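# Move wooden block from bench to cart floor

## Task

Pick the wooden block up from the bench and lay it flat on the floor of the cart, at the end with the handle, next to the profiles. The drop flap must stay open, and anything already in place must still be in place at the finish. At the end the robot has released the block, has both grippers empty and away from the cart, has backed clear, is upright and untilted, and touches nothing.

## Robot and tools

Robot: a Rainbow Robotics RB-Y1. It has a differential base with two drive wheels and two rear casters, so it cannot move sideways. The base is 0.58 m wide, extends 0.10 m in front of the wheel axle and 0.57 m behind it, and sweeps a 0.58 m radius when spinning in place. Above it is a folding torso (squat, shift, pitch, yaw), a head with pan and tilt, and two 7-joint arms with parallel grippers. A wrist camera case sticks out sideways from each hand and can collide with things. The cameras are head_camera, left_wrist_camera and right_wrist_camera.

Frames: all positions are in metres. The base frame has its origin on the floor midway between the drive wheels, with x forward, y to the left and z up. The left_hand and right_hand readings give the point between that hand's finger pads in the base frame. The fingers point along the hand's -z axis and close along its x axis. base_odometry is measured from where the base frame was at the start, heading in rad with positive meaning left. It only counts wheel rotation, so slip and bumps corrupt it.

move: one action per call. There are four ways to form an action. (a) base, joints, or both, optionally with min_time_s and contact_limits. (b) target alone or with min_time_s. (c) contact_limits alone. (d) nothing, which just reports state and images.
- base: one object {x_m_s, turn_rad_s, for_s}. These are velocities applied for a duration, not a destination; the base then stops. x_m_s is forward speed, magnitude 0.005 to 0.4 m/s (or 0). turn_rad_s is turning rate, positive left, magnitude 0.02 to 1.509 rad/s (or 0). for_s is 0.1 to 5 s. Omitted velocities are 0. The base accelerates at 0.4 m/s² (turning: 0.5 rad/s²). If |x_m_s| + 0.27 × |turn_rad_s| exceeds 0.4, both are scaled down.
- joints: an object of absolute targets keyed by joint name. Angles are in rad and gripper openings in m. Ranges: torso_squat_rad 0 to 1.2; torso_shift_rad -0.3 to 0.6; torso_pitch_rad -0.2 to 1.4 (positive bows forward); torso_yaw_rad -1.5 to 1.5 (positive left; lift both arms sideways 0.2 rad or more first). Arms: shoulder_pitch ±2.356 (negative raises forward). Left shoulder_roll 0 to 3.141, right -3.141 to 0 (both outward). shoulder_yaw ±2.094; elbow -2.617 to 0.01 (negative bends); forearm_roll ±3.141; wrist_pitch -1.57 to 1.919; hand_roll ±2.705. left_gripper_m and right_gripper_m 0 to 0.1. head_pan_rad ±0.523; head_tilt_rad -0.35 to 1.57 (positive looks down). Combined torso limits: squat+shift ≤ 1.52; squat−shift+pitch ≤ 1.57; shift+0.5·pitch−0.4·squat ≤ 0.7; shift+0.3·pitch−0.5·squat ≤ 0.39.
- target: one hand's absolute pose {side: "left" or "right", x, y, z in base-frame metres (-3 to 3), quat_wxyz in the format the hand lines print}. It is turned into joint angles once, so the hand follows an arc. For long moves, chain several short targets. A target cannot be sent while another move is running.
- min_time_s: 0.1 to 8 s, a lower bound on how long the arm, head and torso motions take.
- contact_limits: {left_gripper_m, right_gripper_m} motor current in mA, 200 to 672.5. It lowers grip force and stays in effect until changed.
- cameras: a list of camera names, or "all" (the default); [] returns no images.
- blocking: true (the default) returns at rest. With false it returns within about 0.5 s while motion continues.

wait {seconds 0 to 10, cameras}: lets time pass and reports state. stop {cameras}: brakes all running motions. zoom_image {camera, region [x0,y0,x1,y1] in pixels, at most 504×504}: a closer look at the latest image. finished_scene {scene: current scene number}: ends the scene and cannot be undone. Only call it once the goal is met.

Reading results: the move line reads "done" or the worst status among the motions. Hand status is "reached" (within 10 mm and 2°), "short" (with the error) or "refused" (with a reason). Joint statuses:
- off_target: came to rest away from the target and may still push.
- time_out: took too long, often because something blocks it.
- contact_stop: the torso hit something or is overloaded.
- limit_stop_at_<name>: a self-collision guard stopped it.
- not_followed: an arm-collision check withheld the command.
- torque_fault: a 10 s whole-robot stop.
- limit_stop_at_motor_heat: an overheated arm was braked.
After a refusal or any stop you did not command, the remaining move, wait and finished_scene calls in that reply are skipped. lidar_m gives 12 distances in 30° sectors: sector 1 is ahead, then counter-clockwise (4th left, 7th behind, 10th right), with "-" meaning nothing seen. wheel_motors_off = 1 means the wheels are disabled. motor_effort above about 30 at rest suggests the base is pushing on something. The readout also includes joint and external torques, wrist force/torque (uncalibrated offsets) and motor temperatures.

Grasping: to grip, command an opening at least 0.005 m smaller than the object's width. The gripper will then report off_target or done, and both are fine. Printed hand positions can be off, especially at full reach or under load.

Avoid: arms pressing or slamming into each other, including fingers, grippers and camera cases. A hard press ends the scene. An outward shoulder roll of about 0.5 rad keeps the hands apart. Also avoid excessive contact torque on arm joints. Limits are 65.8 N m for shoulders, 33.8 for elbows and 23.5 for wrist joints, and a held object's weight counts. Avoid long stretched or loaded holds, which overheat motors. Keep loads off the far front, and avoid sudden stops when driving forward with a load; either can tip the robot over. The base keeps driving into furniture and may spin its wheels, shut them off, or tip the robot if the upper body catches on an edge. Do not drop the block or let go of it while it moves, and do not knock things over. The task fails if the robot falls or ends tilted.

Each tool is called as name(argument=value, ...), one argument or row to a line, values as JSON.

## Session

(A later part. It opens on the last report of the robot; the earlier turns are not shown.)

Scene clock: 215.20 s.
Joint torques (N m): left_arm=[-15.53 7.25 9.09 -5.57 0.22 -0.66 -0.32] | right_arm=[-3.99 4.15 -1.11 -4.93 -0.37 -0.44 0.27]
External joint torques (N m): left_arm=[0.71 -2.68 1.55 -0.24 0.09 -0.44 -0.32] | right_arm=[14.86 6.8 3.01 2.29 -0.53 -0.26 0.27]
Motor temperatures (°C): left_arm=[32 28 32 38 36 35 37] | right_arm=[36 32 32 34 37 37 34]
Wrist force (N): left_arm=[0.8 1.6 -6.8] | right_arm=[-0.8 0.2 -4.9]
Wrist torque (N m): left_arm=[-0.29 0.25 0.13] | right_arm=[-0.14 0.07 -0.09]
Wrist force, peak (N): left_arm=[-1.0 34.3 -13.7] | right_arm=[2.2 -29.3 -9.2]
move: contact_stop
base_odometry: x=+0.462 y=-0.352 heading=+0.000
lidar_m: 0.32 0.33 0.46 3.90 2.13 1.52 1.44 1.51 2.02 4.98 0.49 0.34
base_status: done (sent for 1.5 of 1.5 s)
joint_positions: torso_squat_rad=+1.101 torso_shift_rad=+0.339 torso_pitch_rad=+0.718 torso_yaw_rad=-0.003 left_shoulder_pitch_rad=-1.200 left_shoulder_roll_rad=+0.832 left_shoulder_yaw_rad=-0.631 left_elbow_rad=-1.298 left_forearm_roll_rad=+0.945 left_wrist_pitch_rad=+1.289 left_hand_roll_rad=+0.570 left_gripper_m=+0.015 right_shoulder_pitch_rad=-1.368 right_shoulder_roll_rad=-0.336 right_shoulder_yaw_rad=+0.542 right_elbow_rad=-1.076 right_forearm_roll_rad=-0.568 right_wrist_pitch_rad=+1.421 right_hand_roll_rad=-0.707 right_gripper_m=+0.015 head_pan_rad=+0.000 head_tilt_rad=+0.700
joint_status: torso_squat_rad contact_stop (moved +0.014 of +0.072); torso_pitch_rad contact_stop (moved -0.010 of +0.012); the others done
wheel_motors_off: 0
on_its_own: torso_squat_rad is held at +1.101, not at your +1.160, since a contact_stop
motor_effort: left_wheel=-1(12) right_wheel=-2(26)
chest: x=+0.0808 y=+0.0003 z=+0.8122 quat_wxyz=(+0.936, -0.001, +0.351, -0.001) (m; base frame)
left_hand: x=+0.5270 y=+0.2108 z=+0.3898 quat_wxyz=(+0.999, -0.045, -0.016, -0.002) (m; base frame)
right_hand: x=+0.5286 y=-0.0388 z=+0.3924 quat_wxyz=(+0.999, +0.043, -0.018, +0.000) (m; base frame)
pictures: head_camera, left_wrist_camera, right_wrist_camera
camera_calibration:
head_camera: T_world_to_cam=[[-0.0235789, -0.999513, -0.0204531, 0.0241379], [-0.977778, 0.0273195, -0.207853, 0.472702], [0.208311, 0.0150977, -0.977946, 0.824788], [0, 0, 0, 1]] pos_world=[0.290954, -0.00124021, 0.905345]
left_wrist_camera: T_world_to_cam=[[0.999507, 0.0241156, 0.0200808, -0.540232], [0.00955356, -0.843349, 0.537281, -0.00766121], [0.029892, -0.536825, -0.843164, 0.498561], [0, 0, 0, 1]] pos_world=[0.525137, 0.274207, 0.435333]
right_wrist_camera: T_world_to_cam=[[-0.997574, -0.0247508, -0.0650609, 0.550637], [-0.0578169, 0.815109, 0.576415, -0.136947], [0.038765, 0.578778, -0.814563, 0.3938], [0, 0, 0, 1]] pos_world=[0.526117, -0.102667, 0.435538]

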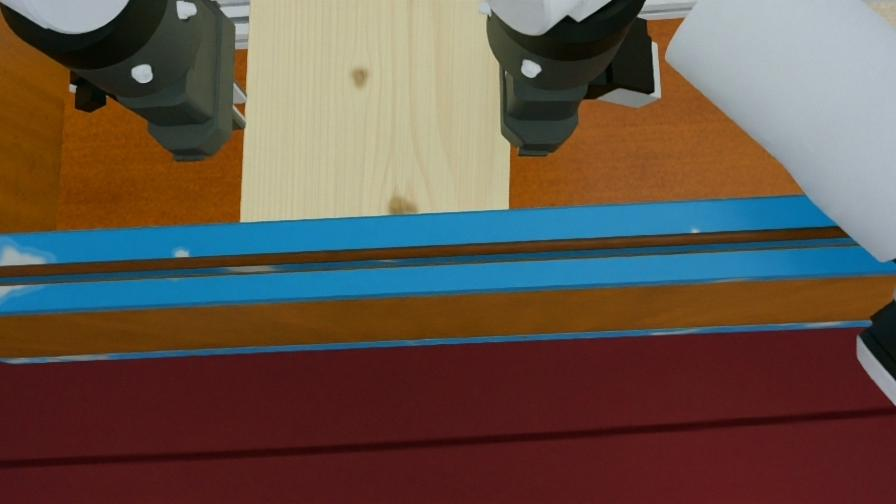

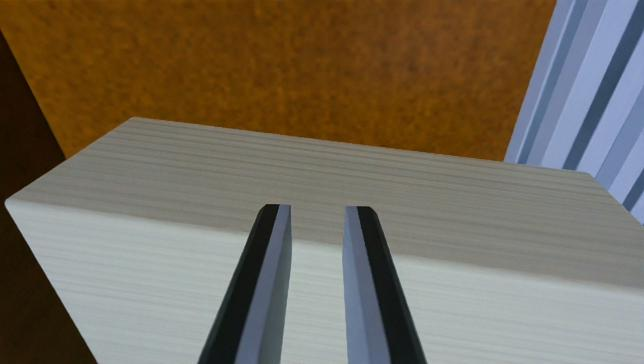

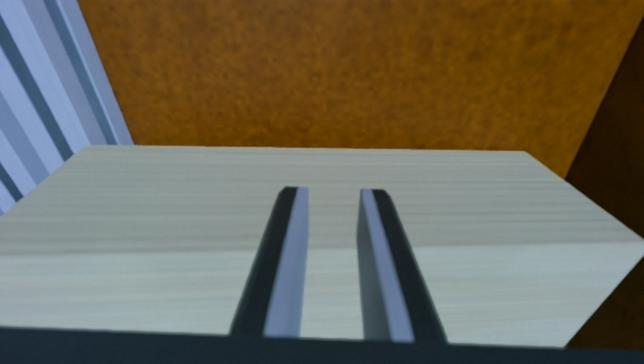

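move(
  joints={"torso_squat_rad":0.35,"torso_shift_rad":0.2,"torso_pitch_rad":0.72,"torso_yaw_rad":0},
  min_time_s=2.5,
  cameras=["left_wrist_camera","right_wrist_camera"],
)

move(
  joints={"torso_pitch_rad":1.12,"head_tilt_rad":0.0,"left_gripper_m":0.1,"right_gripper_m":0.1},
  cameras=["head_camera"],
)

move(
  target={"side":"left","x":0.48,"y":0.27,"z":0.50,"quat_wxyz":[0.999,-0.0436,0,0]},
  cameras=[],
)

move(
  target={"side":"right","x":0.48,"y":-0.09,"z":0.50,"quat_wxyz":[0.999,0.0436,0,0]},
)

Scene clock: 225.97 s.
Joint torques (N m): left_arm=[-15.34 7.99 8.96 -5.62 0.16 -0.65 -0.3] | right_arm=[-18.47 -0.19 -3.24 -7.32 -0.08 -0.21 0.26]
External joint torques (N m): left_arm=[0.85 -1.98 1.41 -0.3 0.03 -0.43 -0.29] | right_arm=[0.3 2.36 0.84 -0.09 -0.23 -0.04 0.26]
Motor temperatures (°C): left_arm=[32 28 32 38 35 34 37] | right_arm=[35 31 32 33 37 37 34]
Wrist force (N): left_arm=[1.4 1.2 -8.0] | right_arm=[-1.1 1.0 -5.1]
Wrist torque (N m): left_arm=[-0.25 0.30 0.08] | right_arm=[-0.12 0.01 -0.08]
Wrist force, peak (N): left_arm=[1.1 2.5 -8.5] | right_arm=[-0.7 0.0 -5.9]
move: done
base_odometry: x=+0.462 y=-0.352 heading=+0.000
lidar_m: 0.32 0.34 0.45 3.90 2.12 1.52 1.45 1.50 2.01 4.98 0.48 0.34
base_status: not commanded
joint_positions: torso_squat_rad=+0.350 torso_shift_rad=+0.200 torso_pitch_rad=+0.720 torso_yaw_rad=+0.000 left_shoulder_pitch_rad=-1.200 left_shoulder_roll_rad=+0.832 left_shoulder_yaw_rad=-0.631 left_elbow_rad=-1.298 left_forearm_roll_rad=+0.945 left_wrist_pitch_rad=+1.289 left_hand_roll_rad=+0.570 left_gripper_m=+0.015 right_shoulder_pitch_rad=-1.364 right_shoulder_roll_rad=-0.334 right_shoulder_yaw_rad=+0.542 right_elbow_rad=-1.075 right_forearm_roll_rad=-0.568 right_wrist_pitch_rad=+1.421 right_hand_roll_rad=-0.707 right_gripper_m=+0.015 head_pan_rad=+0.000 head_tilt_rad=+0.700
joint_status: all done
wheel_motors_off: 0
motor_effort: left_wheel=+1(3) right_wheel=+0(3)
chest: x=+0.1066 y=+0.0002 z=+1.1576 quat_wxyz=(+0.936, +0.000, +0.352, +0.000) (m; base frame)
left_hand: x=+0.5518 y=+0.2123 z=+0.7349 quat_wxyz=(+0.999, -0.044, -0.015, -0.001) (m; base frame)
right_hand: x=+0.5519 y=-0.0373 z=+0.7353 quat_wxyz=(+0.999, +0.043, -0.015, +0.001) (m; base frame)
pictures: left_wrist_camera, right_wrist_camera
camera_calibration:
left_wrist_camera: T_world_to_cam=[[0.999494, 0.0258699, 0.0184888, -0.571121], [0.0119511, -0.84445, 0.535501, -0.191811], [0.0294662, -0.535009, -0.844332, 0.790279], [0, 0, 0, 1]] pos_world=[0.549838, 0.275606, 0.780532]
right_wrist_camera: T_world_to_cam=[[-0.99789, -0.0263379, -0.0593425, 0.592155], [-0.0558658, 0.814023, 0.578139, -0.336851], [0.0330792, 0.580235, -0.813777, 0.673978], [0, 0, 0, 1]] pos_world=[0.549793, -0.101265, 0.778355]

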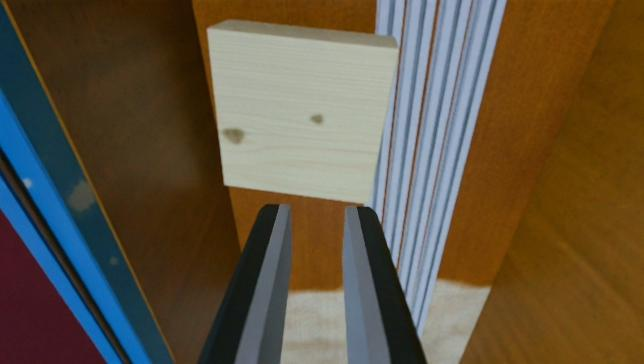

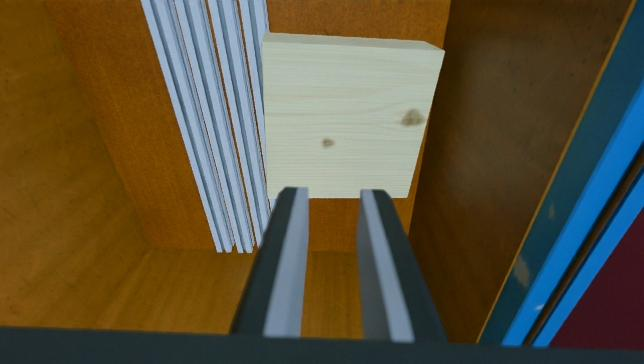

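Scene clock: 228.17 s.
Joint torques (N m): left_arm=[-7.86 6.11 5.98 -5.55 0.46 0.03 -0.3] | right_arm=[-2.99 7.66 1.51 -4.47 -2.77 2.28 0.06]
External joint torques (N m): left_arm=[0.56 -1.82 1.3 -0.24 -0.06 -0.42 -0.32] | right_arm=[8.7 6.73 3.42 2.34 -2.43 1.89 0.07]
Motor temperatures (°C): left_arm=[32 28 32 37 35 34 37] | right_arm=[35 31 32 33 36 37 34]
Wrist force (N): left_arm=[3.9 1.6 -6.9] | right_arm=[12.3 -0.4 1.4]
Wrist torque (N m): left_arm=[-0.23 0.41 0.08] | right_arm=[-0.17 0.20 0.10]
Wrist force, peak (N): left_arm=[3.8 2.0 -7.7] | right_arm=[59.2 3.8 30.3]
move: done
base_odometry: x=+0.462 y=-0.352 heading=+0.000
lidar_m: 0.29 0.29 0.41 3.88 2.14 1.51 1.45 1.51 2.03 4.97 0.46 0.31
base_status: not commanded
joint_positions: torso_squat_rad=+0.350 torso_shift_rad=+0.200 torso_pitch_rad=+1.120 torso_yaw_rad=+0.000 left_shoulder_pitch_rad=-1.200 left_shoulder_roll_rad=+0.832 left_shoulder_yaw_rad=-0.631 left_elbow_rad=-1.298 left_forearm_roll_rad=+0.945 left_wrist_pitch_rad=+1.289 left_hand_roll_rad=+0.570 left_gripper_m=+0.099 right_shoulder_pitch_rad=-1.367 right_shoulder_roll_rad=-0.336 right_shoulder_yaw_rad=+0.542 right_elbow_rad=-1.076 right_forearm_roll_rad=-0.568 right_wrist_pitch_rad=+1.420 right_hand_roll_rad=-0.707 right_gripper_m=+0.099 head_pan_rad=+0.000 head_tilt_rad=+0.000
joint_status: all done
wheel_motors_off: 0
motor_effort: left_wheel=-3(13) right_wheel=-4(16)
chest: x=+0.1811 y=+0.0001 z=+1.0599 quat_wxyz=(+0.847, +0.000, +0.531, +0.000) (m; base frame)
left_hand: x=+0.4267 y=+0.2122 z=+0.4972 quat_wxyz=(+0.982, -0.043, +0.184, +0.008) (m; base frame)
right_hand: x=+0.4288 y=-0.0374 z=+0.4980 quat_wxyz=(+0.982, +0.043, +0.181, -0.008) (m; base frame)
pictures: head_camera
camera_calibration:
head_camera: T_world_to_cam=[[-0.0140577, -0.999506, -0.0281114, 0.0361187], [-0.873455, 0.0259597, -0.486213, 0.923589], [0.486703, 0.017719, -0.873388, 0.749233], [0, 0, 0, 1]] pos_world=[0.442567, -0.00115087, 1.10445]

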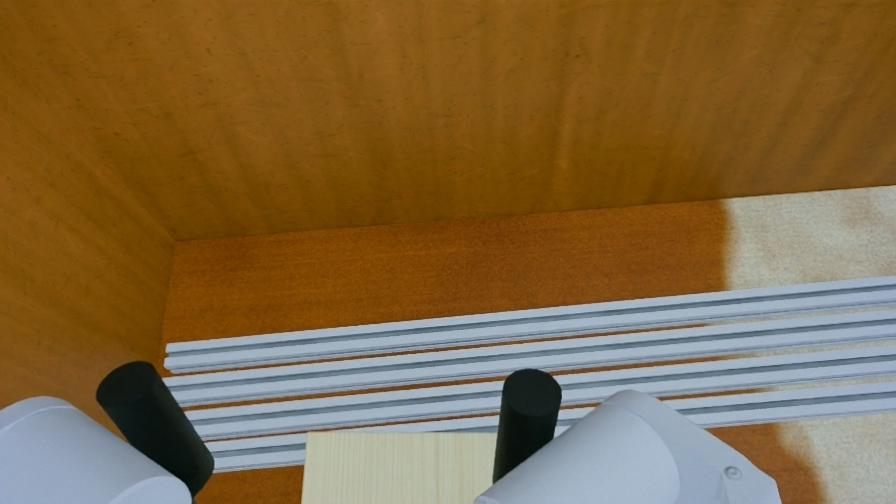

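Scene clock: 229.13 s.
Joint torques (N m): left_arm=[-5.24 9.38 7.23 -5.52 0.38 -0.13 0.1] | right_arm=[-3.04 6.28 1.49 -3.95 -2.29 3.09 0.04]
External joint torques (N m): left_arm=[0.95 -1.22 1.59 -0.36 0.25 0.05 0.1] | right_arm=[8.4 5.3 3.34 2.78 -1.93 2.69 0.06]
Motor temperatures (°C): left_arm=[32 28 32 37 35 34 37] | right_arm=[35 31 32 33 36 37 34]
Wrist force (N): left_arm=[1.0 1.4 -7.2] | right_arm=[14.0 2.5 1.8]
Wrist torque (N m): left_arm=[-0.25 0.21 0.10] | right_arm=[-0.11 0.16 -0.05]
Wrist force, peak (N): left_arm=[2.5 0.9 -8.4] | right_arm=[15.7 3.0 0.1]
move: done
base_odometry: x=+0.462 y=-0.352 heading=+0.000
lidar_m: 0.29 0.31 0.41 3.90 2.13 1.51 1.44 1.51 2.02 4.97 0.46 0.32
base_status: not commanded
joint_positions: torso_squat_rad=+0.350 torso_shift_rad=+0.200 torso_pitch_rad=+1.120 torso_yaw_rad=+0.000 left_shoulder_pitch_rad=-1.013 left_shoulder_roll_rad=+0.994 left_shoulder_yaw_rad=-0.547 left_elbow_rad=-1.477 left_forearm_roll_rad=+0.781 left_wrist_pitch_rad=+0.948 left_hand_roll_rad=+0.607 left_gripper_m=+0.099 right_shoulder_pitch_rad=-1.366 right_shoulder_roll_rad=-0.335 right_shoulder_yaw_rad=+0.542 right_elbow_rad=-1.076 right_forearm_roll_rad=-0.568 right_wrist_pitch_rad=+1.420 right_hand_roll_rad=-0.707 right_gripper_m=+0.099 head_pan_rad=+0.000 head_tilt_rad=+0.000
joint_status: all done
wheel_motors_off: 0
motor_effort: left_wheel=-5(5) right_wheel=-3(6)
chest: x=+0.1811 y=+0.0000 z=+1.0598 quat_wxyz=(+0.847, +0.000, +0.531, +0.000) (m; base frame)
left_hand: x=+0.4800 y=+0.2699 z=+0.5003 quat_wxyz=(+0.999, -0.044, +0.000, +0.000) (m; base frame)
left_hand_status: reached (checked arc, planned for 0.5 s): 0 mm and 0.1 deg off.
right_hand: x=+0.4286 y=-0.0371 z=+0.4980 quat_wxyz=(+0.982, +0.043, +0.182, -0.008) (m; base frame)
pictures: none
No camera images: "cameras" was empty.

Scene clock: 230.13 s.
Joint torques (N m): left_arm=[-5.33 9.15 7.21 -5.06 0.32 -0.19 0.12] | right_arm=[-8.45 -0.88 -2.29 -8.44 -0.24 0.05 -0.15]
External joint torques (N m): left_arm=[0.85 -1.45 1.58 0.1 0.18 -0.02 0.12] | right_arm=[0.53 1.04 0.55 -1.06 -0.35 0.19 -0.15]
Motor temperatures (°C): left_arm=[32 28 32 37 35 34 37] | right_arm=[35 31 32 33 36 37 34]
Wrist force (N): left_arm=[1.2 1.6 -7.3] | right_arm=[0.3 1.6 -5.0]
Wrist torque (N m): left_arm=[-0.27 0.23 0.07] | right_arm=[-0.20 0.15 -0.05]
Wrist force, peak (N): left_arm=[1.6 1.4 -8.2] | right_arm=[14.5 2.7 0.9]
move: done
base_odometry: x=+0.462 y=-0.352 heading=+0.000
lidar_m: 0.29 0.31 0.40 3.88 2.13 1.51 1.43 1.50 2.01 4.97 0.47 0.31
base_status: not commanded
joint_positions: torso_squat_rad=+0.350 torso_shift_rad=+0.200 torso_pitch_rad=+1.120 torso_yaw_rad=+0.000 left_shoulder_pitch_rad=-1.014 left_shoulder_roll_rad=+0.994 left_shoulder_yaw_rad=-0.547 left_elbow_rad=-1.477 left_forearm_roll_rad=+0.781 left_wrist_pitch_rad=+0.948 left_hand_roll_rad=+0.607 left_gripper_m=+0.099 right_shoulder_pitch_rad=-1.180 right_shoulder_roll_rad=-0.522 right_shoulder_yaw_rad=+0.562 right_elbow_rad=-1.424 right_forearm_roll_rad=-0.368 right_wrist_pitch_rad=+1.229 right_hand_roll_rad=-0.794 right_gripper_m=+0.099 head_pan_rad=+0.000 head_tilt_rad=+0.000
joint_status: all done
wheel_motors_off: 0
motor_effort: left_wheel=-2(5) right_wheel=+0(4)
chest: x=+0.1811 y=+0.0000 z=+1.0598 quat_wxyz=(+0.847, +0.000, +0.531, +0.000) (m; base frame)
left_hand: x=+0.4799 y=+0.2698 z=+0.5001 quat_wxyz=(+0.999, -0.044, +0.000, +0.000) (m; base frame)
right_hand: x=+0.4799 y=-0.0902 z=+0.5001 quat_wxyz=(+0.999, +0.044, +0.000, +0.000) (m; base frame)
right_hand_status: reached (checked arc, planned for 0.7 s): 0 mm and 0.1 deg off.
pictures: head_camera, left_wrist_camera, right_wrist_camera
camera_calibration:
head_camera: T_world_to_cam=[[-0.0141928, -0.999499, -0.0282909, 0.0361744], [-0.873563, 0.026161, -0.486007, 0.923367], [0.486504, 0.0178161, -0.873497, 0.749359], [0, 0, 0, 1]] pos_world=[0.442567, -0.00135052, 1.10435]
left_wrist_camera: T_world_to_cam=[[0.999609, 0.0252247, -0.0120807, -0.481043], [0.0277733, -0.844334, 0.535097, -0.0240648], [0.00329755, -0.535223, -0.844704, 0.637848], [0, 0, 0, 1]] pos_world=[0.47942, 0.333207, 0.545859]
right_wrist_camera: T_world_to_cam=[[-0.999252, -0.0268827, -0.0278057, 0.489754], [-0.0380304, 0.813779, 0.579929, -0.171313], [0.00703767, 0.580553, -0.814192, 0.528361], [0, 0, 0, 1]] pos_world=[0.479154, -0.154165, 0.543155]

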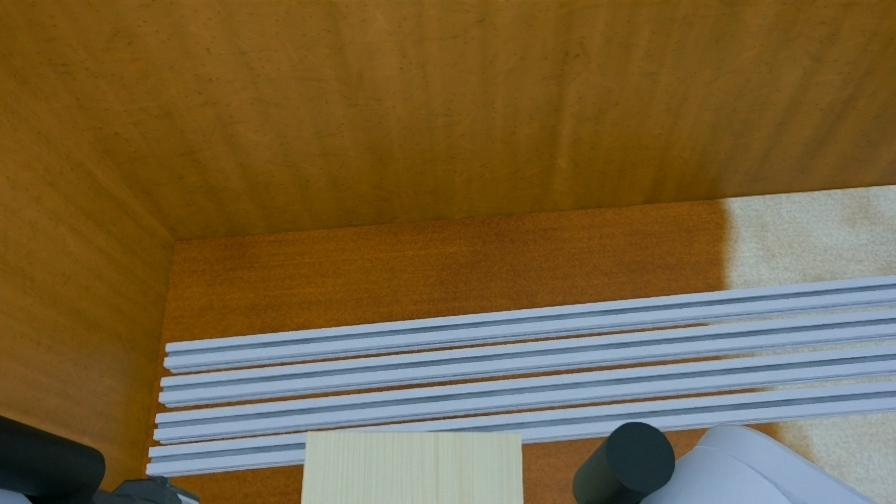

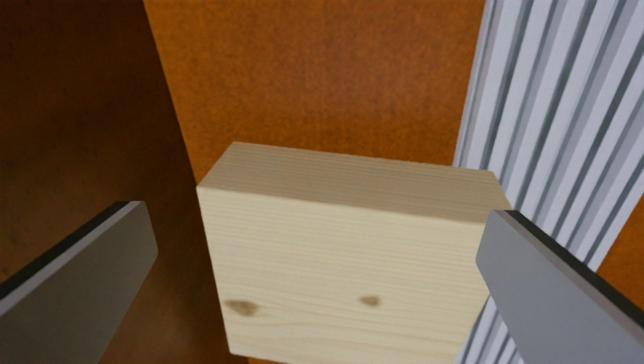

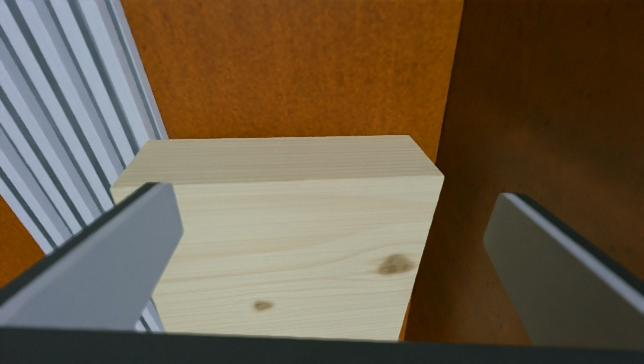

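move(
  joints={"torso_squat_rad":0.765,"torso_shift_rad":0.35,"head_tilt_rad":0.4},
  min_time_s=2,
)

Scene clock: 240.13 s.
Joint torques (N m): left_arm=[-4.71 11.11 7.48 -5.04 0.15 -0.27 0.2] | right_arm=[17.77 8.63 1.37 -1.48 0.07 -0.03 -0.05]
External joint torques (N m): left_arm=[1.6 0.53 1.81 0.15 0.02 -0.08 0.2] | right_arm=[27 10.69 4.32 5.92 -0.06 0.12 -0.05]
Motor temperatures (°C): left_arm=[32 28 32 37 35 33 37] | right_arm=[35 31 32 33 36 37 34]
Wrist force (N): left_arm=[1.4 0.9 -7.3] | right_arm=[0.3 1.5 -5.2]
Wrist torque (N m): left_arm=[-0.21 0.25 0.06] | right_arm=[-0.16 0.15 -0.08]
Wrist force, peak (N): left_arm=[1.1 1.9 -8.8] | right_arm=[-1.6 1.6 -6.4]
move: done
base_odometry: x=+0.462 y=-0.352 heading=+0.000
lidar_m: 0.29 0.31 0.41 3.89 2.13 1.52 1.44 1.51 2.02 4.96 0.48 0.31
base_status: not commanded
joint_positions: torso_squat_rad=+0.765 torso_shift_rad=+0.348 torso_pitch_rad=+1.115 torso_yaw_rad=-0.001 left_shoulder_pitch_rad=-1.014 left_shoulder_roll_rad=+0.994 left_shoulder_yaw_rad=-0.547 left_elbow_rad=-1.477 left_forearm_roll_rad=+0.781 left_wrist_pitch_rad=+0.948 left_hand_roll_rad=+0.607 left_gripper_m=+0.099 right_shoulder_pitch_rad=-1.187 right_shoulder_roll_rad=-0.525 right_shoulder_yaw_rad=+0.561 right_elbow_rad=-1.426 right_forearm_roll_rad=-0.368 right_wrist_pitch_rad=+1.229 right_hand_roll_rad=-0.794 right_gripper_m=+0.099 head_pan_rad=+0.000 head_tilt_rad=+0.400
joint_status: all done
wheel_motors_off: 0
motor_effort: left_wheel=-7(16) right_wheel=-23(41)
chest: x=+0.2221 y=+0.0006 z=+0.8912 quat_wxyz=(+0.849, -0.001, +0.529, +0.000) (m; base frame)
left_hand: x=+0.5235 y=+0.2691 z=+0.3326 quat_wxyz=(+0.999, -0.045, -0.002, +0.000) (m; base frame)
right_hand: x=+0.5282 y=-0.0900 z=+0.3353 quat_wxyz=(+0.999, +0.043, -0.006, +0.001) (m; base frame)
pictures: head_camera, left_wrist_camera, right_wrist_camera
camera_calibration:
head_camera: T_world_to_cam=[[-0.0236618, -0.999543, -0.01881, 0.02758], [-0.993322, 0.0256315, -0.112493, 0.568202], [0.112924, 0.0160226, -0.993474, 0.85199], [0, 0, 0, 1]] pos_world=[0.468851, -0.00064758, 0.910868]
left_wrist_camera: T_world_to_cam=[[0.999647, 0.0255864, -0.00714851, -0.528446], [0.025419, -0.84298, 0.537345, 0.0639425], [0.00772269, -0.537337, -0.843333, 0.493512], [0, 0, 0, 1]] pos_world=[0.522823, 0.332605, 0.378058]
right_wrist_camera: T_world_to_cam=[[-0.998771, -0.0277553, -0.0410655, 0.537631], [-0.0464253, 0.814057, 0.578926, -0.0692658], [0.0173614, 0.580121, -0.814345, 0.38833], [0, 0, 0, 1]] pos_world=[0.527013, -0.15397, 0.378413]

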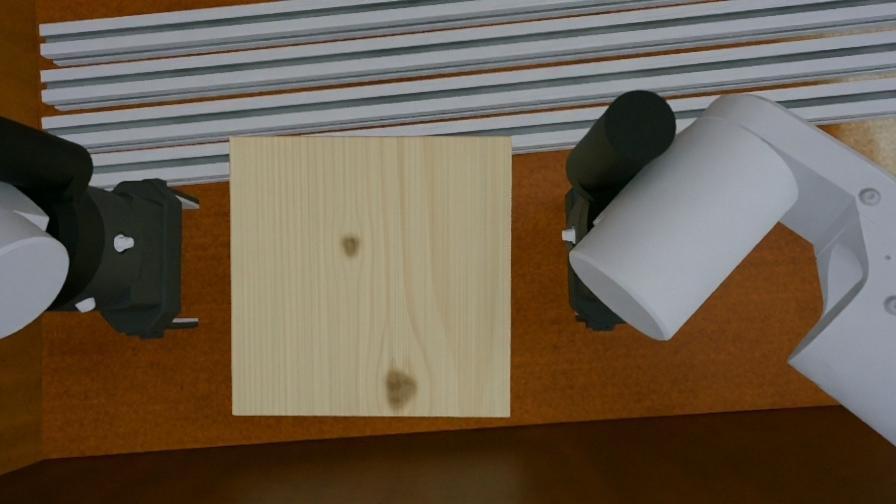

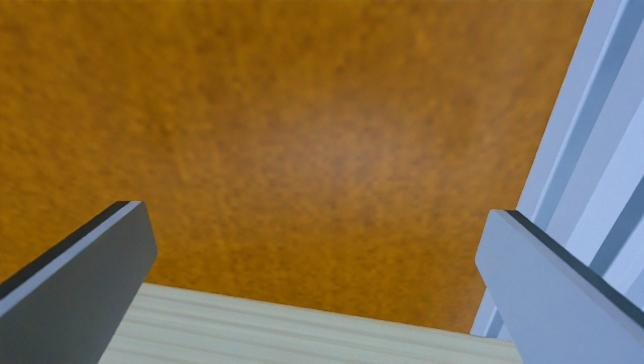

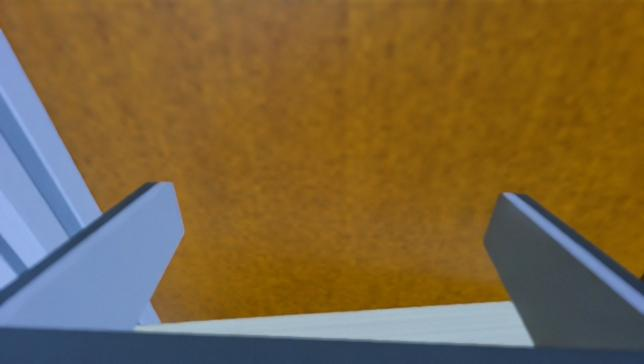

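move(
  joints={"torso_squat_rad":0.62,"torso_shift_rad":0.33,"left_gripper_m":0.0,"right_gripper_m":0.0},
  cameras=[],
)

move(
  target={"side":"right","x":0.45,"y":-0.22,"z":0.66,"quat_wxyz":[0.999,0.0436,0,0]},
  cameras=[],
)

move(
  target={"side":"left","x":0.52,"y":0.24,"z":0.50,"quat_wxyz":[1,0,0,0]},
  cameras=[],
)

move(
  base={"x_m_s":0.05,"for_s":1.6},
  cameras=["head_camera"],
)

move(
  target={"side":"left","x":0.63,"y":0.12,"z":0.46,"quat_wxyz":[1,0,0,0]},
)

Scene clock: 248.50 s.
Joint torques (N m): left_arm=[-5.45 9.05 7.11 -5.08 0.19 -0.25 0.17] | right_arm=[-7.68 0.27 -1.82 -7.22 0.09 -0.06 -0.11]
External joint torques (N m): left_arm=[0.72 -1.54 1.48 0.09 0.05 -0.08 0.17] | right_arm=[1.29 2.2 1.03 0.15 -0.02 0.08 -0.11]
Motor temperatures (°C): left_arm=[31 28 32 37 35 33 37] | right_arm=[35 31 32 32 36 37 34]
Wrist force (N): left_arm=[0.8 1.2 -7.0] | right_arm=[0.2 1.8 -5.3]
Wrist torque (N m): left_arm=[-0.24 0.19 0.11] | right_arm=[-0.21 0.13 -0.08]
Wrist force, peak (N): left_arm=[0.5 1.8 -8.8] | right_arm=[-0.2 2.5 -5.9]
move: done
base_odometry: x=+0.462 y=-0.352 heading=+0.000
lidar_m: 0.30 0.31 0.42 3.89 2.15 1.51 1.44 1.50 2.01 4.98 0.47 0.32
base_status: not commanded
joint_positions: torso_squat_rad=+0.620 torso_shift_rad=+0.330 torso_pitch_rad=+1.120 torso_yaw_rad=+0.000 left_shoulder_pitch_rad=-1.013 left_shoulder_roll_rad=+0.994 left_shoulder_yaw_rad=-0.547 left_elbow_rad=-1.477 left_forearm_roll_rad=+0.781 left_wrist_pitch_rad=+0.948 left_hand_roll_rad=+0.607 left_gripper_m=+0.000 right_shoulder_pitch_rad=-1.181 right_shoulder_roll_rad=-0.523 right_shoulder_yaw_rad=+0.562 right_elbow_rad=-1.424 right_forearm_roll_rad=-0.368 right_wrist_pitch_rad=+1.229 right_hand_roll_rad=-0.794 right_gripper_m=+0.000 head_pan_rad=+0.000 head_tilt_rad=+0.400
joint_status: all done
wheel_motors_off: 0
motor_effort: left_wheel=+0(6) right_wheel=+0(21)
chest: x=+0.2351 y=+0.0001 z=+0.9543 quat_wxyz=(+0.847, +0.000, +0.531, +0.000) (m; base frame)
left_hand: x=+0.5338 y=+0.2699 z=+0.3946 quat_wxyz=(+0.999, -0.044, +0.000, +0.000) (m; base frame)
right_hand: x=+0.5341 y=-0.0902 z=+0.3948 quat_wxyz=(+0.999, +0.044, +0.000, +0.000) (m; base frame)
pictures: none
No camera images: "cameras" was empty.

Scene clock: 250.37 s.
Joint torques (N m): left_arm=[-5.44 9.05 6.86 -4.95 0.16 -0.3 0.23] | right_arm=[-2.49 -8.97 -6.1 -5.3 0 -0.19 0.1]
External joint torques (N m): left_arm=[0.74 -1.55 1.23 0.21 0.03 -0.13 0.23] | right_arm=[0.47 0.2 -0.64 -0.28 0.07 -0.09 0.11]
Motor temperatures (°C): left_arm=[31 28 32 37 35 33 37] | right_arm=[35 31 32 32 36 37 34]
Wrist force (N): left_arm=[1.0 2.0 -7.5] | right_arm=[0.6 1.6 -5.5]
Wrist torque (N m): left_arm=[-0.31 0.20 0.06] | right_arm=[-0.21 0.14 -0.09]
Wrist force, peak (N): left_arm=[1.0 2.5 -8.1] | right_arm=[-0.4 2.4 -5.9]
move: short
base_odometry: x=+0.462 y=-0.352 heading=+0.000
lidar_m: 0.30 0.32 0.41 3.89 2.14 1.51 1.44 1.51 2.01 4.99 0.46 0.33
base_status: not commanded
joint_positions: torso_squat_rad=+0.620 torso_shift_rad=+0.330 torso_pitch_rad=+1.120 torso_yaw_rad=+0.000 left_shoulder_pitch_rad=-1.013 left_shoulder_roll_rad=+0.994 left_shoulder_yaw_rad=-0.547 left_elbow_rad=-1.477 left_forearm_roll_rad=+0.781 left_wrist_pitch_rad=+0.948 left_hand_roll_rad=+0.607 left_gripper_m=+0.000 right_shoulder_pitch_rad=-0.710 right_shoulder_roll_rad=-1.174 right_shoulder_yaw_rad=-0.073 right_elbow_rad=-2.617 right_forearm_roll_rad=-1.105 right_wrist_pitch_rad=+1.781 right_hand_roll_rad=-1.092 right_gripper_m=+0.000 head_pan_rad=+0.000 head_tilt_rad=+0.400
joint_status: all done
wheel_motors_off: 0
motor_effort: left_wheel=-1(1) right_wheel=+0(3)
chest: x=+0.2351 y=+0.0001 z=+0.9543 quat_wxyz=(+0.847, +0.000, +0.531, +0.000) (m; base frame)
left_hand: x=+0.5338 y=+0.2699 z=+0.3947 quat_wxyz=(+0.999, -0.044, +0.000, +0.000) (m; base frame)
right_hand: x=+0.4506 y=-0.2201 z=+0.6596 quat_wxyz=(+0.997, +0.055, +0.055, +0.002) (m; base frame)
right_hand_status: short (checked arc, as near as the solve gets, planned for 1.5 s): 1 mm and 6.4 deg off. The place is met; only the turn is off.
pictures: none
No camera images: "cameras" was empty.

Scene clock: 251.57 s.
Joint torques (N m): left_arm=[-5.08 9.01 8.28 -6.02 -0.16 -0.6 -0.16] | right_arm=[-2.36 -9.4 -5.81 -5.19 -0.02 -0.04 0.03]
External joint torques (N m): left_arm=[1.12 -0.87 1.93 0.2 -0.2 -0.54 -0.16] | right_arm=[0.6 -0.24 -0.35 -0.17 0.04 0.05 0.03]
Motor temperatures (°C): left_arm=[31 28 32 37 35 33 37] | right_arm=[35 31 32 32 36 37 34]
Wrist force (N): left_arm=[1.5 1.4 -7.3] | right_arm=[0.7 1.4 -5.3]
Wrist torque (N m): left_arm=[-0.33 0.23 0.06] | right_arm=[-0.20 0.15 -0.04]
Wrist force, peak (N): left_arm=[2.1 1.1 -8.5] | right_arm=[0.4 1.4 -5.8]
move: done
base_odometry: x=+0.462 y=-0.352 heading=+0.000
lidar_m: 0.31 0.32 0.43 3.88 2.12 1.52 1.45 1.51 2.01 5.00 0.49 0.33
base_status: not commanded
joint_positions: torso_squat_rad=+0.620 torso_shift_rad=+0.330 torso_pitch_rad=+1.120 torso_yaw_rad=+0.000 left_shoulder_pitch_rad=-0.982 left_shoulder_roll_rad=+1.170 left_shoulder_yaw_rad=-0.532 left_elbow_rad=-2.022 left_forearm_roll_rad=+0.698 left_wrist_pitch_rad=+1.314 left_hand_roll_rad=+0.984 left_gripper_m=+0.000 right_shoulder_pitch_rad=-0.710 right_shoulder_roll_rad=-1.174 right_shoulder_yaw_rad=-0.073 right_elbow_rad=-2.617 right_forearm_roll_rad=-1.105 right_wrist_pitch_rad=+1.781 right_hand_roll_rad=-1.092 right_gripper_m=+0.000 head_pan_rad=+0.000 head_tilt_rad=+0.400
joint_status: all done
wheel_motors_off: 0
motor_effort: left_wheel=-1(9) right_wheel=+4(7)
chest: x=+0.2351 y=+0.0000 z=+0.9543 quat_wxyz=(+0.847, +0.000, +0.531, +0.000) (m; base frame)
left_hand: x=+0.5201 y=+0.2399 z=+0.5000 quat_wxyz=(+1.000, +0.000, +0.000, +0.000) (m; base frame)
left_hand_status: reached (checked arc, planned for 0.9 s): 0 mm and 0.0 deg off.
right_hand: x=+0.4506 y=-0.2201 z=+0.6596 quat_wxyz=(+0.997, +0.055, +0.055, +0.002) (m; base frame)
pictures: none
No camera images: "cameras" was empty.

Scene clock: 253.80 s.
Joint torques (N m): left_arm=[-5.46 8.65 7.53 -5.96 -0.1 -0.5 -0.15] | right_arm=[-2.8 -8.77 -5.97 -5.39 -0.1 -0.12 -0.01]
External joint torques (N m): left_arm=[0.74 -1.22 1.18 0.26 -0.13 -0.44 -0.15] | right_arm=[0.16 0.4 -0.51 -0.37 -0.03 -0.03 -0.01]
Motor temperatures (°C): left_arm=[31 28 32 37 35 33 37] | right_arm=[35 31 32 32 36 37 34]
Wrist force (N): left_arm=[1.5 1.1 -7.4] | right_arm=[0.5 1.5 -5.1]
Wrist torque (N m): left_arm=[-0.29 0.27 0.07] | right_arm=[-0.18 0.14 -0.08]
Wrist force, peak (N): left_arm=[1.1 1.2 -8.2] | right_arm=[0.9 1.5 -5.7]
move: done
base_odometry: x=+0.542 y=-0.352 heading=+0.000
lidar_m: 0.22 0.23 0.33 1.69 2.24 1.59 1.52 1.59 2.13 4.63 0.36 0.25
base_status: done (sent for 1.6 of 1.6 s)
joint_positions: torso_squat_rad=+0.620 torso_shift_rad=+0.330 torso_pitch_rad=+1.120 torso_yaw_rad=+0.000 left_shoulder_pitch_rad=-0.982 left_shoulder_roll_rad=+1.170 left_shoulder_yaw_rad=-0.532 left_elbow_rad=-2.022 left_forearm_roll_rad=+0.698 left_wrist_pitch_rad=+1.314 left_hand_roll_rad=+0.984 left_gripper_m=+0.000 right_shoulder_pitch_rad=-0.710 right_shoulder_roll_rad=-1.174 right_shoulder_yaw_rad=-0.073 right_elbow_rad=-2.617 right_forearm_roll_rad=-1.105 right_wrist_pitch_rad=+1.781 right_hand_roll_rad=-1.092 right_gripper_m=+0.000 head_pan_rad=+0.000 head_tilt_rad=+0.400
joint_status: not commanded
wheel_motors_off: 0
motor_effort: left_wheel=+0(23) right_wheel=+1(22)
chest: x=+0.2351 y=+0.0000 z=+0.9543 quat_wxyz=(+0.847, +0.000, +0.531, +0.000) (m; base frame)
left_hand: x=+0.5200 y=+0.2399 z=+0.5000 quat_wxyz=(+1.000, +0.000, +0.000, +0.000) (m; base frame)
right_hand: x=+0.4506 y=-0.2201 z=+0.6596 quat_wxyz=(+0.997, +0.055, +0.055, +0.002) (m; base frame)
pictures: head_camera
camera_calibration:
head_camera: T_world_to_cam=[[-0.0239897, -0.999502, -0.020521, 0.0302723], [-0.993869, 0.0260605, -0.107446, 0.58355], [0.107927, 0.0178176, -0.993999, 0.914851], [0, 0, 0, 1]] pos_world=[0.481961, -0.00125082, 0.972682]

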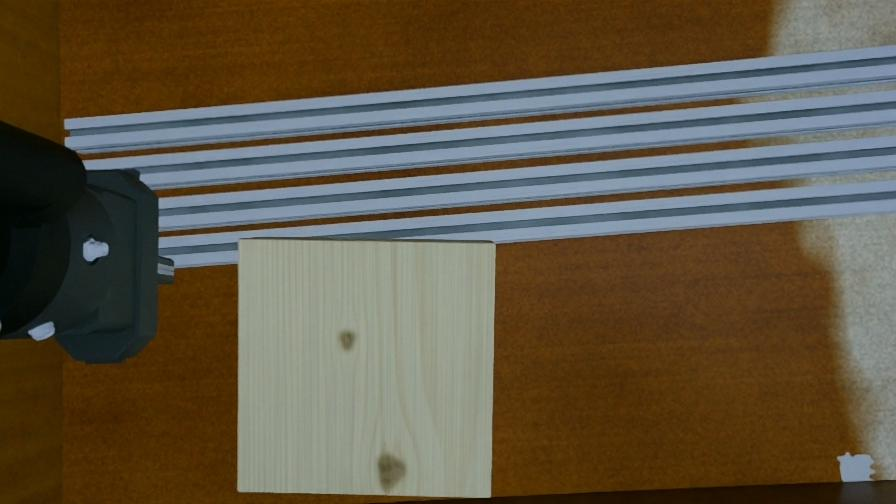

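Scene clock: 255.17 s.
Joint torques (N m): left_arm=[-12.88 4.31 5.87 -6.08 -0.23 0 -0.13] | right_arm=[-2.71 -8.94 -5.99 -5.3 0.04 -0.02 0.04]
External joint torques (N m): left_arm=[1.8 -0.29 0.27 0.87 -0.26 0.06 -0.13] | right_arm=[0.25 0.22 -0.53 -0.28 0.1 0.07 0.04]
Motor temperatures (°C): left_arm=[31 28 32 37 34 33 37] | right_arm=[35 31 32 32 36 37 34]
Wrist force (N): left_arm=[0.7 1.0 -7.8] | right_arm=[0.4 0.6 -5.5]
Wrist torque (N m): left_arm=[-0.25 0.18 0.05] | right_arm=[-0.06 0.12 -0.07]
Wrist force, peak (N): left_arm=[1.9 -0.6 -8.3] | right_arm=[0.4 1.5 -5.8]
move: done
base_odometry: x=+0.542 y=-0.352 heading=+0.000
lidar_m: 0.23 0.24 0.32 1.68 2.25 1.60 1.53 1.59 2.13 4.63 0.35 0.24
base_status: not commanded
joint_positions: torso_squat_rad=+0.620 torso_shift_rad=+0.330 torso_pitch_rad=+1.120 torso_yaw_rad=+0.000 left_shoulder_pitch_rad=-1.485 left_shoulder_roll_rad=+0.688 left_shoulder_yaw_rad=-0.650 left_elbow_rad=-1.374 left_forearm_roll_rad=+0.603 left_wrist_pitch_rad=+1.397 left_hand_roll_rad=+0.820 left_gripper_m=+0.000 right_shoulder_pitch_rad=-0.710 right_shoulder_roll_rad=-1.174 right_shoulder_yaw_rad=-0.073 right_elbow_rad=-2.617 right_forearm_roll_rad=-1.105 right_wrist_pitch_rad=+1.781 right_hand_roll_rad=-1.092 right_gripper_m=+0.000 head_pan_rad=+0.000 head_tilt_rad=+0.400
joint_status: all done
wheel_motors_off: 0
motor_effort: left_wheel=-3(4) right_wheel=+3(3)
chest: x=+0.2351 y=+0.0000 z=+0.9543 quat_wxyz=(+0.847, +0.000, +0.531, +0.000) (m; base frame)
left_hand: x=+0.6301 y=+0.1198 z=+0.4603 quat_wxyz=(+1.000, +0.000, +0.000, +0.000) (m; base frame)
left_hand_status: reached (checked arc, planned for 1.0 s): 0 mm and 0.1 deg off.
right_hand: x=+0.4506 y=-0.2201 z=+0.6596 quat_wxyz=(+0.997, +0.055, +0.055, +0.002) (m; base frame)
pictures: head_camera, left_wrist_camera, right_wrist_camera
camera_calibration:
head_camera: T_world_to_cam=[[-0.0239875, -0.999502, -0.020523, 0.0302732], [-0.993859, 0.0260603, -0.107545, 0.583641], [0.108026, 0.0178172, -0.993988, 0.914792], [0, 0, 0, 1]] pos_world=[0.481961, -0.00125082, 0.972682]
left_wrist_camera: T_world_to_cam=[[0.999606, 0.0268927, -0.00807357, -0.629958], [0.0275928, -0.887591, 0.459805, -0.0936484], [0.00519934, -0.459846, -0.887983, 0.533088], [0, 0, 0, 1]] pos_world=[0.629522, 0.178958, 0.511347]
right_wrist_camera: T_world_to_cam=[[-0.996091, -0.0367476, 0.0803262, 0.386552], [0.0187709, 0.800532, 0.598996, -0.200236], [-0.0863154, 0.598163, -0.796713, 0.768193], [0, 0, 0, 1]] pos_world=[0.455106, -0.285004, 0.700919]

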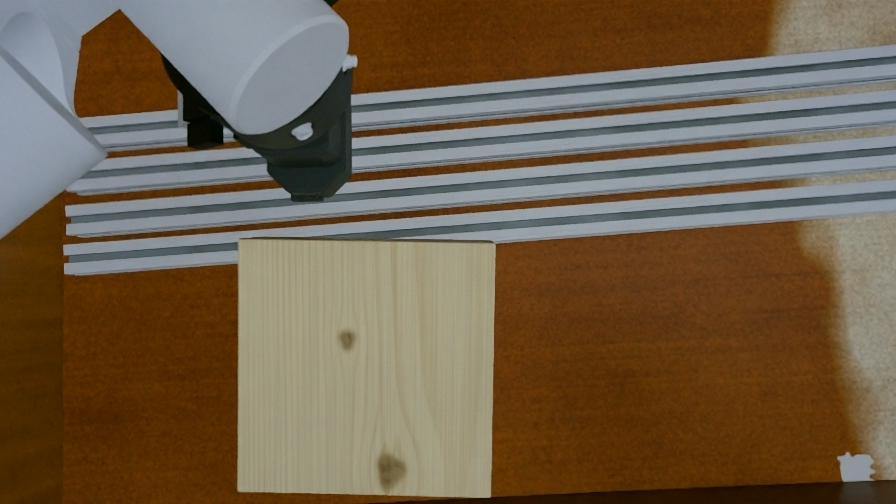

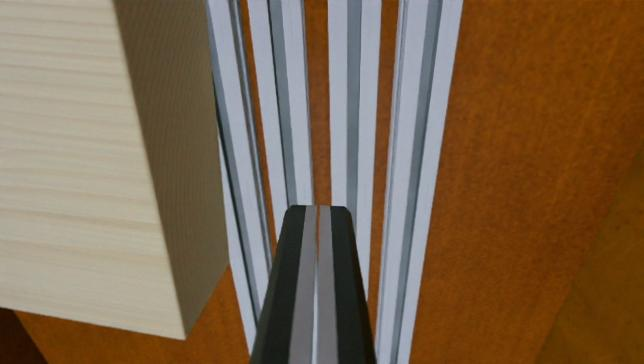

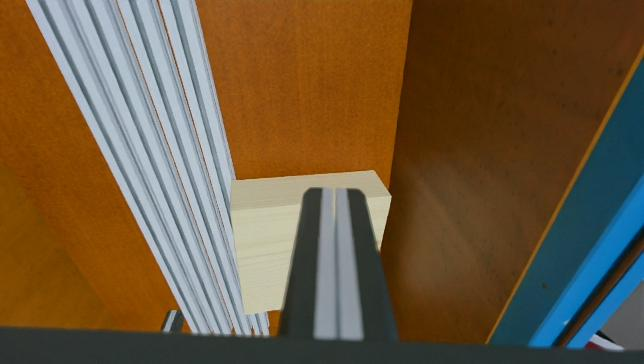

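move(
  target={"side":"left","x":0.615,"y":0.08,"z":0.352,"quat_wxyz":[1,0,0,0]},
  cameras=["left_wrist_camera"],
)

move(
  target={"side":"left","x":0.575,"y":0.08,"z":0.345,"quat_wxyz":[1,0,0,0]},
  min_time_s=1,
  cameras=["left_wrist_camera","head_camera"],
)

Scene clock: 258.87 s.
Joint torques (N m): left_arm=[-14.57 0.41 2.3 -4.77 -0.15 -0.04 -0.22] | right_arm=[-2.62 -8.71 -6.09 -5.26 -0.07 -0.07 0.08]
External joint torques (N m): left_arm=[1.1 -0.4 0.1 0.72 -0.17 0.04 -0.22] | right_arm=[0.33 0.46 -0.63 -0.24 -0.01 0.02 0.09]
Motor temperatures (°C): left_arm=[31 28 32 37 34 33 37] | right_arm=[34 30 32 32 36 37 34]
Wrist force (N): left_arm=[1.3 0.9 -7.2] | right_arm=[0.8 1.7 -4.9]
Wrist torque (N m): left_arm=[-0.26 0.29 0.06] | right_arm=[-0.21 0.17 -0.06]
Wrist force, peak (N): left_arm=[1.4 1.5 -8.7] | right_arm=[0.3 1.5 -5.9]
move: done
base_odometry: x=+0.542 y=-0.352 heading=+0.000
lidar_m: 0.23 0.23 0.33 1.68 2.26 1.60 1.52 1.58 2.12 4.62 0.34 0.24
base_status: not commanded
joint_positions: torso_squat_rad=+0.620 torso_shift_rad=+0.330 torso_pitch_rad=+1.120 torso_yaw_rad=+0.000 left_shoulder_pitch_rad=-1.623 left_shoulder_roll_rad=+0.346 left_shoulder_yaw_rad=-0.700 left_elbow_rad=-0.595 left_forearm_roll_rad=+0.520 left_wrist_pitch_rad=+0.939 left_hand_roll_rad=+0.672 left_gripper_m=+0.000 right_shoulder_pitch_rad=-0.710 right_shoulder_roll_rad=-1.174 right_shoulder_yaw_rad=-0.073 right_elbow_rad=-2.617 right_forearm_roll_rad=-1.105 right_wrist_pitch_rad=+1.781 right_hand_roll_rad=-1.092 right_gripper_m=+0.000 head_pan_rad=+0.000 head_tilt_rad=+0.400
joint_status: all done
wheel_motors_off: 0
motor_effort: left_wheel=-2(3) right_wheel=+2(3)
chest: x=+0.2351 y=+0.0001 z=+0.9543 quat_wxyz=(+0.847, +0.000, +0.531, +0.000) (m; base frame)
left_hand: x=+0.6145 y=+0.0799 z=+0.3527 quat_wxyz=(+1.000, -0.001, -0.004, +0.000) (m; base frame)
left_hand_status: reached (checked arc, planned for 1.1 s): 1 mm and 0.5 deg off.
right_hand: x=+0.4506 y=-0.2201 z=+0.6596 quat_wxyz=(+0.997, +0.055, +0.055, +0.002) (m; base frame)
pictures: left_wrist_camera
camera_calibration:
left_wrist_camera: T_world_to_cam=[[0.999623, 0.0274217, -0.00116727, -0.616541], [0.024861, -0.88662, 0.46183, -0.0782865], [0.0116292, -0.461685, -0.886968, 0.415131], [0, 0, 0, 1]] pos_world=[0.613427, 0.139156, 0.403644]

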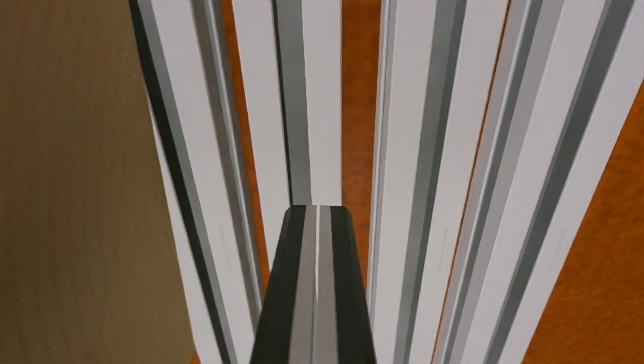

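Scene clock: 260.20 s.
Joint torques (N m): left_arm=[-12.53 0.09 2.9 -6.45 -0.15 0 0.16] | right_arm=[-2.44 -9.3 -5.98 -5.43 -0.04 -0.05 0.02]
External joint torques (N m): left_arm=[0.94 -0.34 0.27 -0.48 -0.18 0.06 0.16] | right_arm=[0.52 -0.14 -0.51 -0.41 0.03 0.04 0.02]
Motor temperatures (°C): left_arm=[31 28 32 37 34 33 37] | right_arm=[34 30 32 32 36 37 34]
Wrist force (N): left_arm=[1.1 1.3 -7.0] | right_arm=[0.4 1.2 -5.2]
Wrist torque (N m): left_arm=[-0.33 0.21 0.08] | right_arm=[-0.14 0.11 -0.06]
Wrist force, peak (N): left_arm=[0.8 1.9 -8.4] | right_arm=[0.6 1.3 -5.8]
move: done
base_odometry: x=+0.542 y=-0.352 heading=+0.000
lidar_m: 0.22 0.24 0.32 1.68 2.26 1.60 1.52 1.59 2.14 4.62 0.36 0.25
base_status: not commanded
joint_positions: torso_squat_rad=+0.620 torso_shift_rad=+0.330 torso_pitch_rad=+1.120 torso_yaw_rad=+0.000 left_shoulder_pitch_rad=-1.491 left_shoulder_roll_rad=+0.395 left_shoulder_yaw_rad=-0.740 left_elbow_rad=-0.817 left_forearm_roll_rad=+0.460 left_wrist_pitch_rad=+1.002 left_hand_roll_rad=+0.787 left_gripper_m=+0.000 right_shoulder_pitch_rad=-0.710 right_shoulder_roll_rad=-1.174 right_shoulder_yaw_rad=-0.073 right_elbow_rad=-2.617 right_forearm_roll_rad=-1.105 right_wrist_pitch_rad=+1.781 right_hand_roll_rad=-1.092 right_gripper_m=+0.000 head_pan_rad=+0.000 head_tilt_rad=+0.400
joint_status: all done
wheel_motors_off: 0
motor_effort: left_wheel=-2(2) right_wheel=+2(3)
chest: x=+0.2351 y=+0.0001 z=+0.9543 quat_wxyz=(+0.847, +0.000, +0.531, +0.000) (m; base frame)
left_hand: x=+0.5747 y=+0.0797 z=+0.3453 quat_wxyz=(+1.000, +0.001, +0.004, +0.000) (m; base frame)
left_hand_status: reached (checked arc, planned for 1.0 s): 1 mm and 0.4 deg off.
right_hand: x=+0.4506 y=-0.2201 z=+0.6596 quat_wxyz=(+0.997, +0.055, +0.055, +0.002) (m; base frame)
pictures: head_camera, left_wrist_camera
camera_calibration:
head_camera: T_world_to_cam=[[-0.0239875, -0.999502, -0.020523, 0.0302732], [-0.993859, 0.0260603, -0.107545, 0.583641], [0.108026, 0.0178172, -0.993988, 0.914792], [0, 0, 0, 1]] pos_world=[0.481961, -0.00125082, 0.972682]
left_wrist_camera: T_world_to_cam=[[0.999522, 0.0262721, -0.016284, -0.571431], [0.0308134, -0.888426, 0.457985, -0.075994], [-0.0024349, -0.458268, -0.888811, 0.417359], [0, 0, 0, 1]] pos_world=[0.574516, 0.13876, 0.396452]

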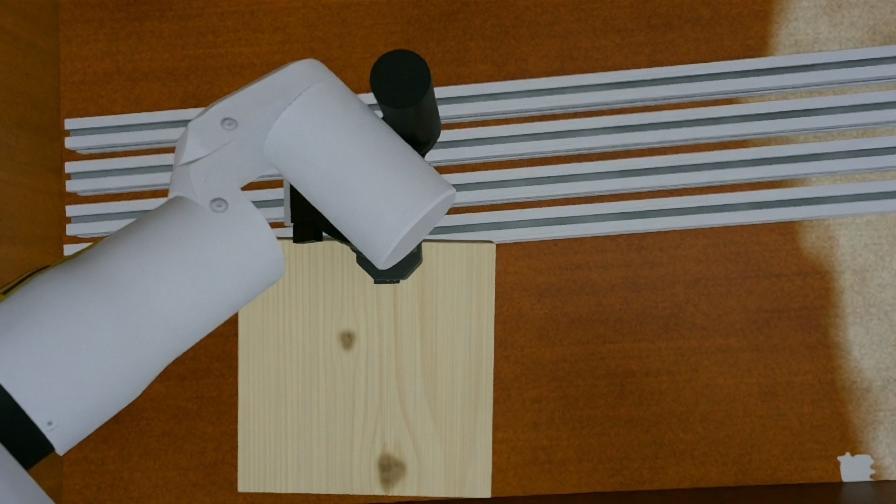

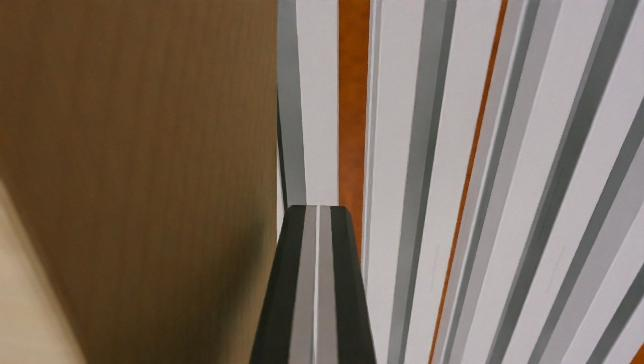

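move(
  target={"side":"left","x":0.557,"y":0.08,"z":0.345,"quat_wxyz":[1,0,0,0]},
  min_time_s=1,
  cameras=["left_wrist_camera"],
)

move(
  target={"side":"left","x":0.547,"y":0.08,"z":0.345,"quat_wxyz":[1,0,0,0]},
  min_time_s=1,
  cameras=["left_wrist_camera","head_camera"],
)

Scene clock: 263.07 s.
Joint torques (N m): left_arm=[-7.18 -0.07 1.11 -4.99 0.35 1.16 0.3] | right_arm=[-2.32 -9.22 -6.28 -5.28 -0.02 0.02 0.11]
External joint torques (N m): left_arm=[5.33 -0.35 -1.61 1.19 0.31 1.22 0.3] | right_arm=[0.64 -0.05 -0.81 -0.26 0.05 0.11 0.12]
Motor temperatures (°C): left_arm=[31 28 32 37 34 33 37] | right_arm=[34 30 32 32 36 37 34]
Wrist force (N): left_arm=[5.6 -0.8 -6.8] | right_arm=[0.5 1.2 -5.4]
Wrist torque (N m): left_arm=[-0.30 0.09 0.07] | right_arm=[-0.13 0.12 -0.07]
Wrist force, peak (N): left_arm=[9.1 5.1 -6.9] | right_arm=[0.8 1.5 -5.8]
move: done
base_odometry: x=+0.542 y=-0.352 heading=+0.000
lidar_m: 0.23 0.24 0.33 1.69 2.23 1.60 1.52 1.58 2.13 4.62 0.36 0.25
base_status: not commanded
joint_positions: torso_squat_rad=+0.620 torso_shift_rad=+0.330 torso_pitch_rad=+1.120 torso_yaw_rad=+0.000 left_shoulder_pitch_rad=-1.438 left_shoulder_roll_rad=+0.415 left_shoulder_yaw_rad=-0.757 left_elbow_rad=-0.910 left_forearm_roll_rad=+0.431 left_wrist_pitch_rad=+1.026 left_hand_roll_rad=+0.838 left_gripper_m=+0.000 right_shoulder_pitch_rad=-0.710 right_shoulder_roll_rad=-1.174 right_shoulder_yaw_rad=-0.073 right_elbow_rad=-2.617 right_forearm_roll_rad=-1.105 right_wrist_pitch_rad=+1.781 right_hand_roll_rad=-1.092 right_gripper_m=+0.000 head_pan_rad=+0.000 head_tilt_rad=+0.400
joint_status: all done
wheel_motors_off: 0
motor_effort: left_wheel=-2(3) right_wheel=+2(3)
chest: x=+0.2351 y=+0.0001 z=+0.9544 quat_wxyz=(+0.847, +0.000, +0.531, +0.000) (m; base frame)
left_hand: x=+0.5581 y=+0.0790 z=+0.3447 quat_wxyz=(+1.000, +0.000, +0.004, +0.000) (m; base frame)
left_hand_status: reached (checked arc, planned for 1.0 s): 2 mm and 0.5 deg off.
right_hand: x=+0.4506 y=-0.2201 z=+0.6597 quat_wxyz=(+0.997, +0.055, +0.055, +0.002) (m; base frame)
pictures: left_wrist_camera
camera_calibration:
left_wrist_camera: T_world_to_cam=[[0.999512, 0.0263372, -0.0167992, -0.554731], [0.0311096, -0.888054, 0.458685, -0.0762818], [-0.00283809, -0.458984, -0.88844, 0.416554], [0, 0, 0, 1]] pos_world=[0.558016, 0.138059, 0.395754]

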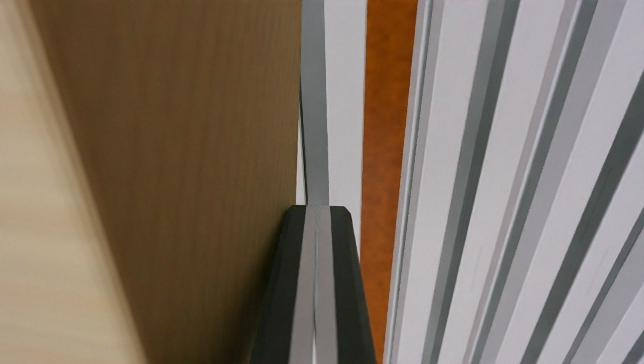

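Scene clock: 264.40 s.
Joint torques (N m): left_arm=[-6.65 -0.17 1.53 -5.36 0.36 1.3 0.27] | right_arm=[-2.74 -9.13 -6.08 -5.42 -0.11 -0.05 0.09]
External joint torques (N m): left_arm=[5.19 -0.39 -1.24 0.99 0.33 1.36 0.27] | right_arm=[0.22 0.04 -0.62 -0.4 -0.04 0.05 0.09]
Motor temperatures (°C): left_arm=[31 28 32 36 34 33 37] | right_arm=[34 30 32 32 36 37 34]
Wrist force (N): left_arm=[6.5 -0.6 -6.5] | right_arm=[0.5 1.7 -4.9]
Wrist torque (N m): left_arm=[-0.35 0.06 0.02] | right_arm=[-0.22 0.11 -0.07]
Wrist force, peak (N): left_arm=[8.0 4.4 -7.9] | right_arm=[0.7 1.9 -5.8]
move: done
base_odometry: x=+0.542 y=-0.352 heading=+0.000
lidar_m: 0.23 0.24 0.33 1.69 2.25 1.61 1.52 1.59 2.12 4.62 0.35 0.25
base_status: not commanded
joint_positions: torso_squat_rad=+0.620 torso_shift_rad=+0.330 torso_pitch_rad=+1.120 torso_yaw_rad=+0.000 left_shoulder_pitch_rad=-1.401 left_shoulder_roll_rad=+0.431 left_shoulder_yaw_rad=-0.768 left_elbow_rad=-0.975 left_forearm_roll_rad=+0.407 left_wrist_pitch_rad=+1.038 left_hand_roll_rad=+0.873 left_gripper_m=+0.000 right_shoulder_pitch_rad=-0.710 right_shoulder_roll_rad=-1.174 right_shoulder_yaw_rad=-0.073 right_elbow_rad=-2.617 right_forearm_roll_rad=-1.105 right_wrist_pitch_rad=+1.781 right_hand_roll_rad=-1.092 right_gripper_m=+0.000 head_pan_rad=+0.000 head_tilt_rad=+0.400
joint_status: all done
wheel_motors_off: 0
motor_effort: left_wheel=-2(3) right_wheel=+0(2)
chest: x=+0.2351 y=+0.0001 z=+0.9544 quat_wxyz=(+0.847, +0.000, +0.531, +0.000) (m; base frame)
left_hand: x=+0.5480 y=+0.0792 z=+0.3450 quat_wxyz=(+1.000, +0.000, +0.001, +0.000) (m; base frame)
left_hand_status: reached (checked arc, planned for 1.0 s): 1 mm and 0.2 deg off.
right_hand: x=+0.4506 y=-0.2201 z=+0.6597 quat_wxyz=(+0.997, +0.055, +0.055, +0.002) (m; base frame)
pictures: head_camera, left_wrist_camera
camera_calibration:
head_camera: T_world_to_cam=[[-0.0239867, -0.999502, -0.0205275, 0.0302792], [-0.993837, 0.0260636, -0.107743, 0.583833], [0.108224, 0.0178166, -0.993967, 0.914774], [0, 0, 0, 1]] pos_world=[0.481961, -0.00125081, 0.972781]
left_wrist_camera: T_world_to_cam=[[0.999581, 0.0266777, -0.0112494, -0.546626], [0.0288621, -0.887491, 0.45992, -0.0751652], [0.00228589, -0.460052, -0.887889, 0.414049], [0, 0, 0, 1]] pos_world=[0.54762, 0.138358, 0.39605]

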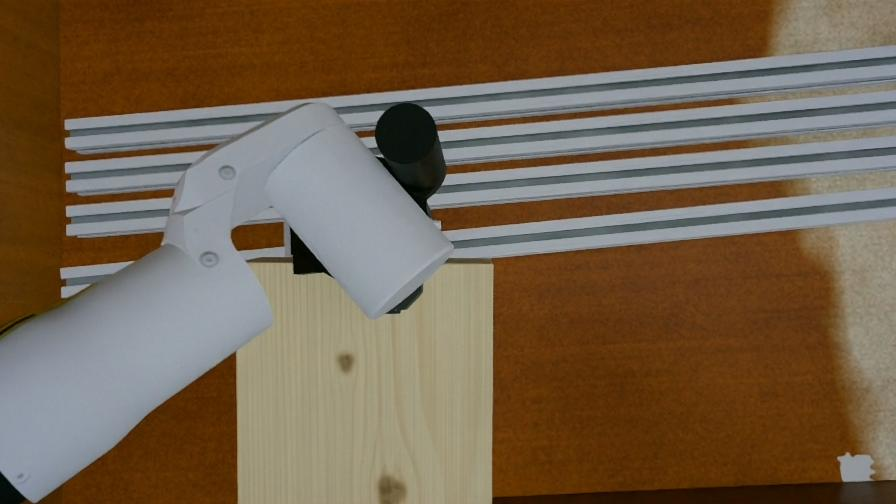

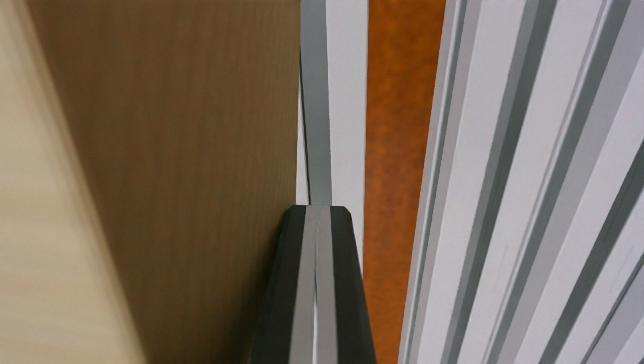

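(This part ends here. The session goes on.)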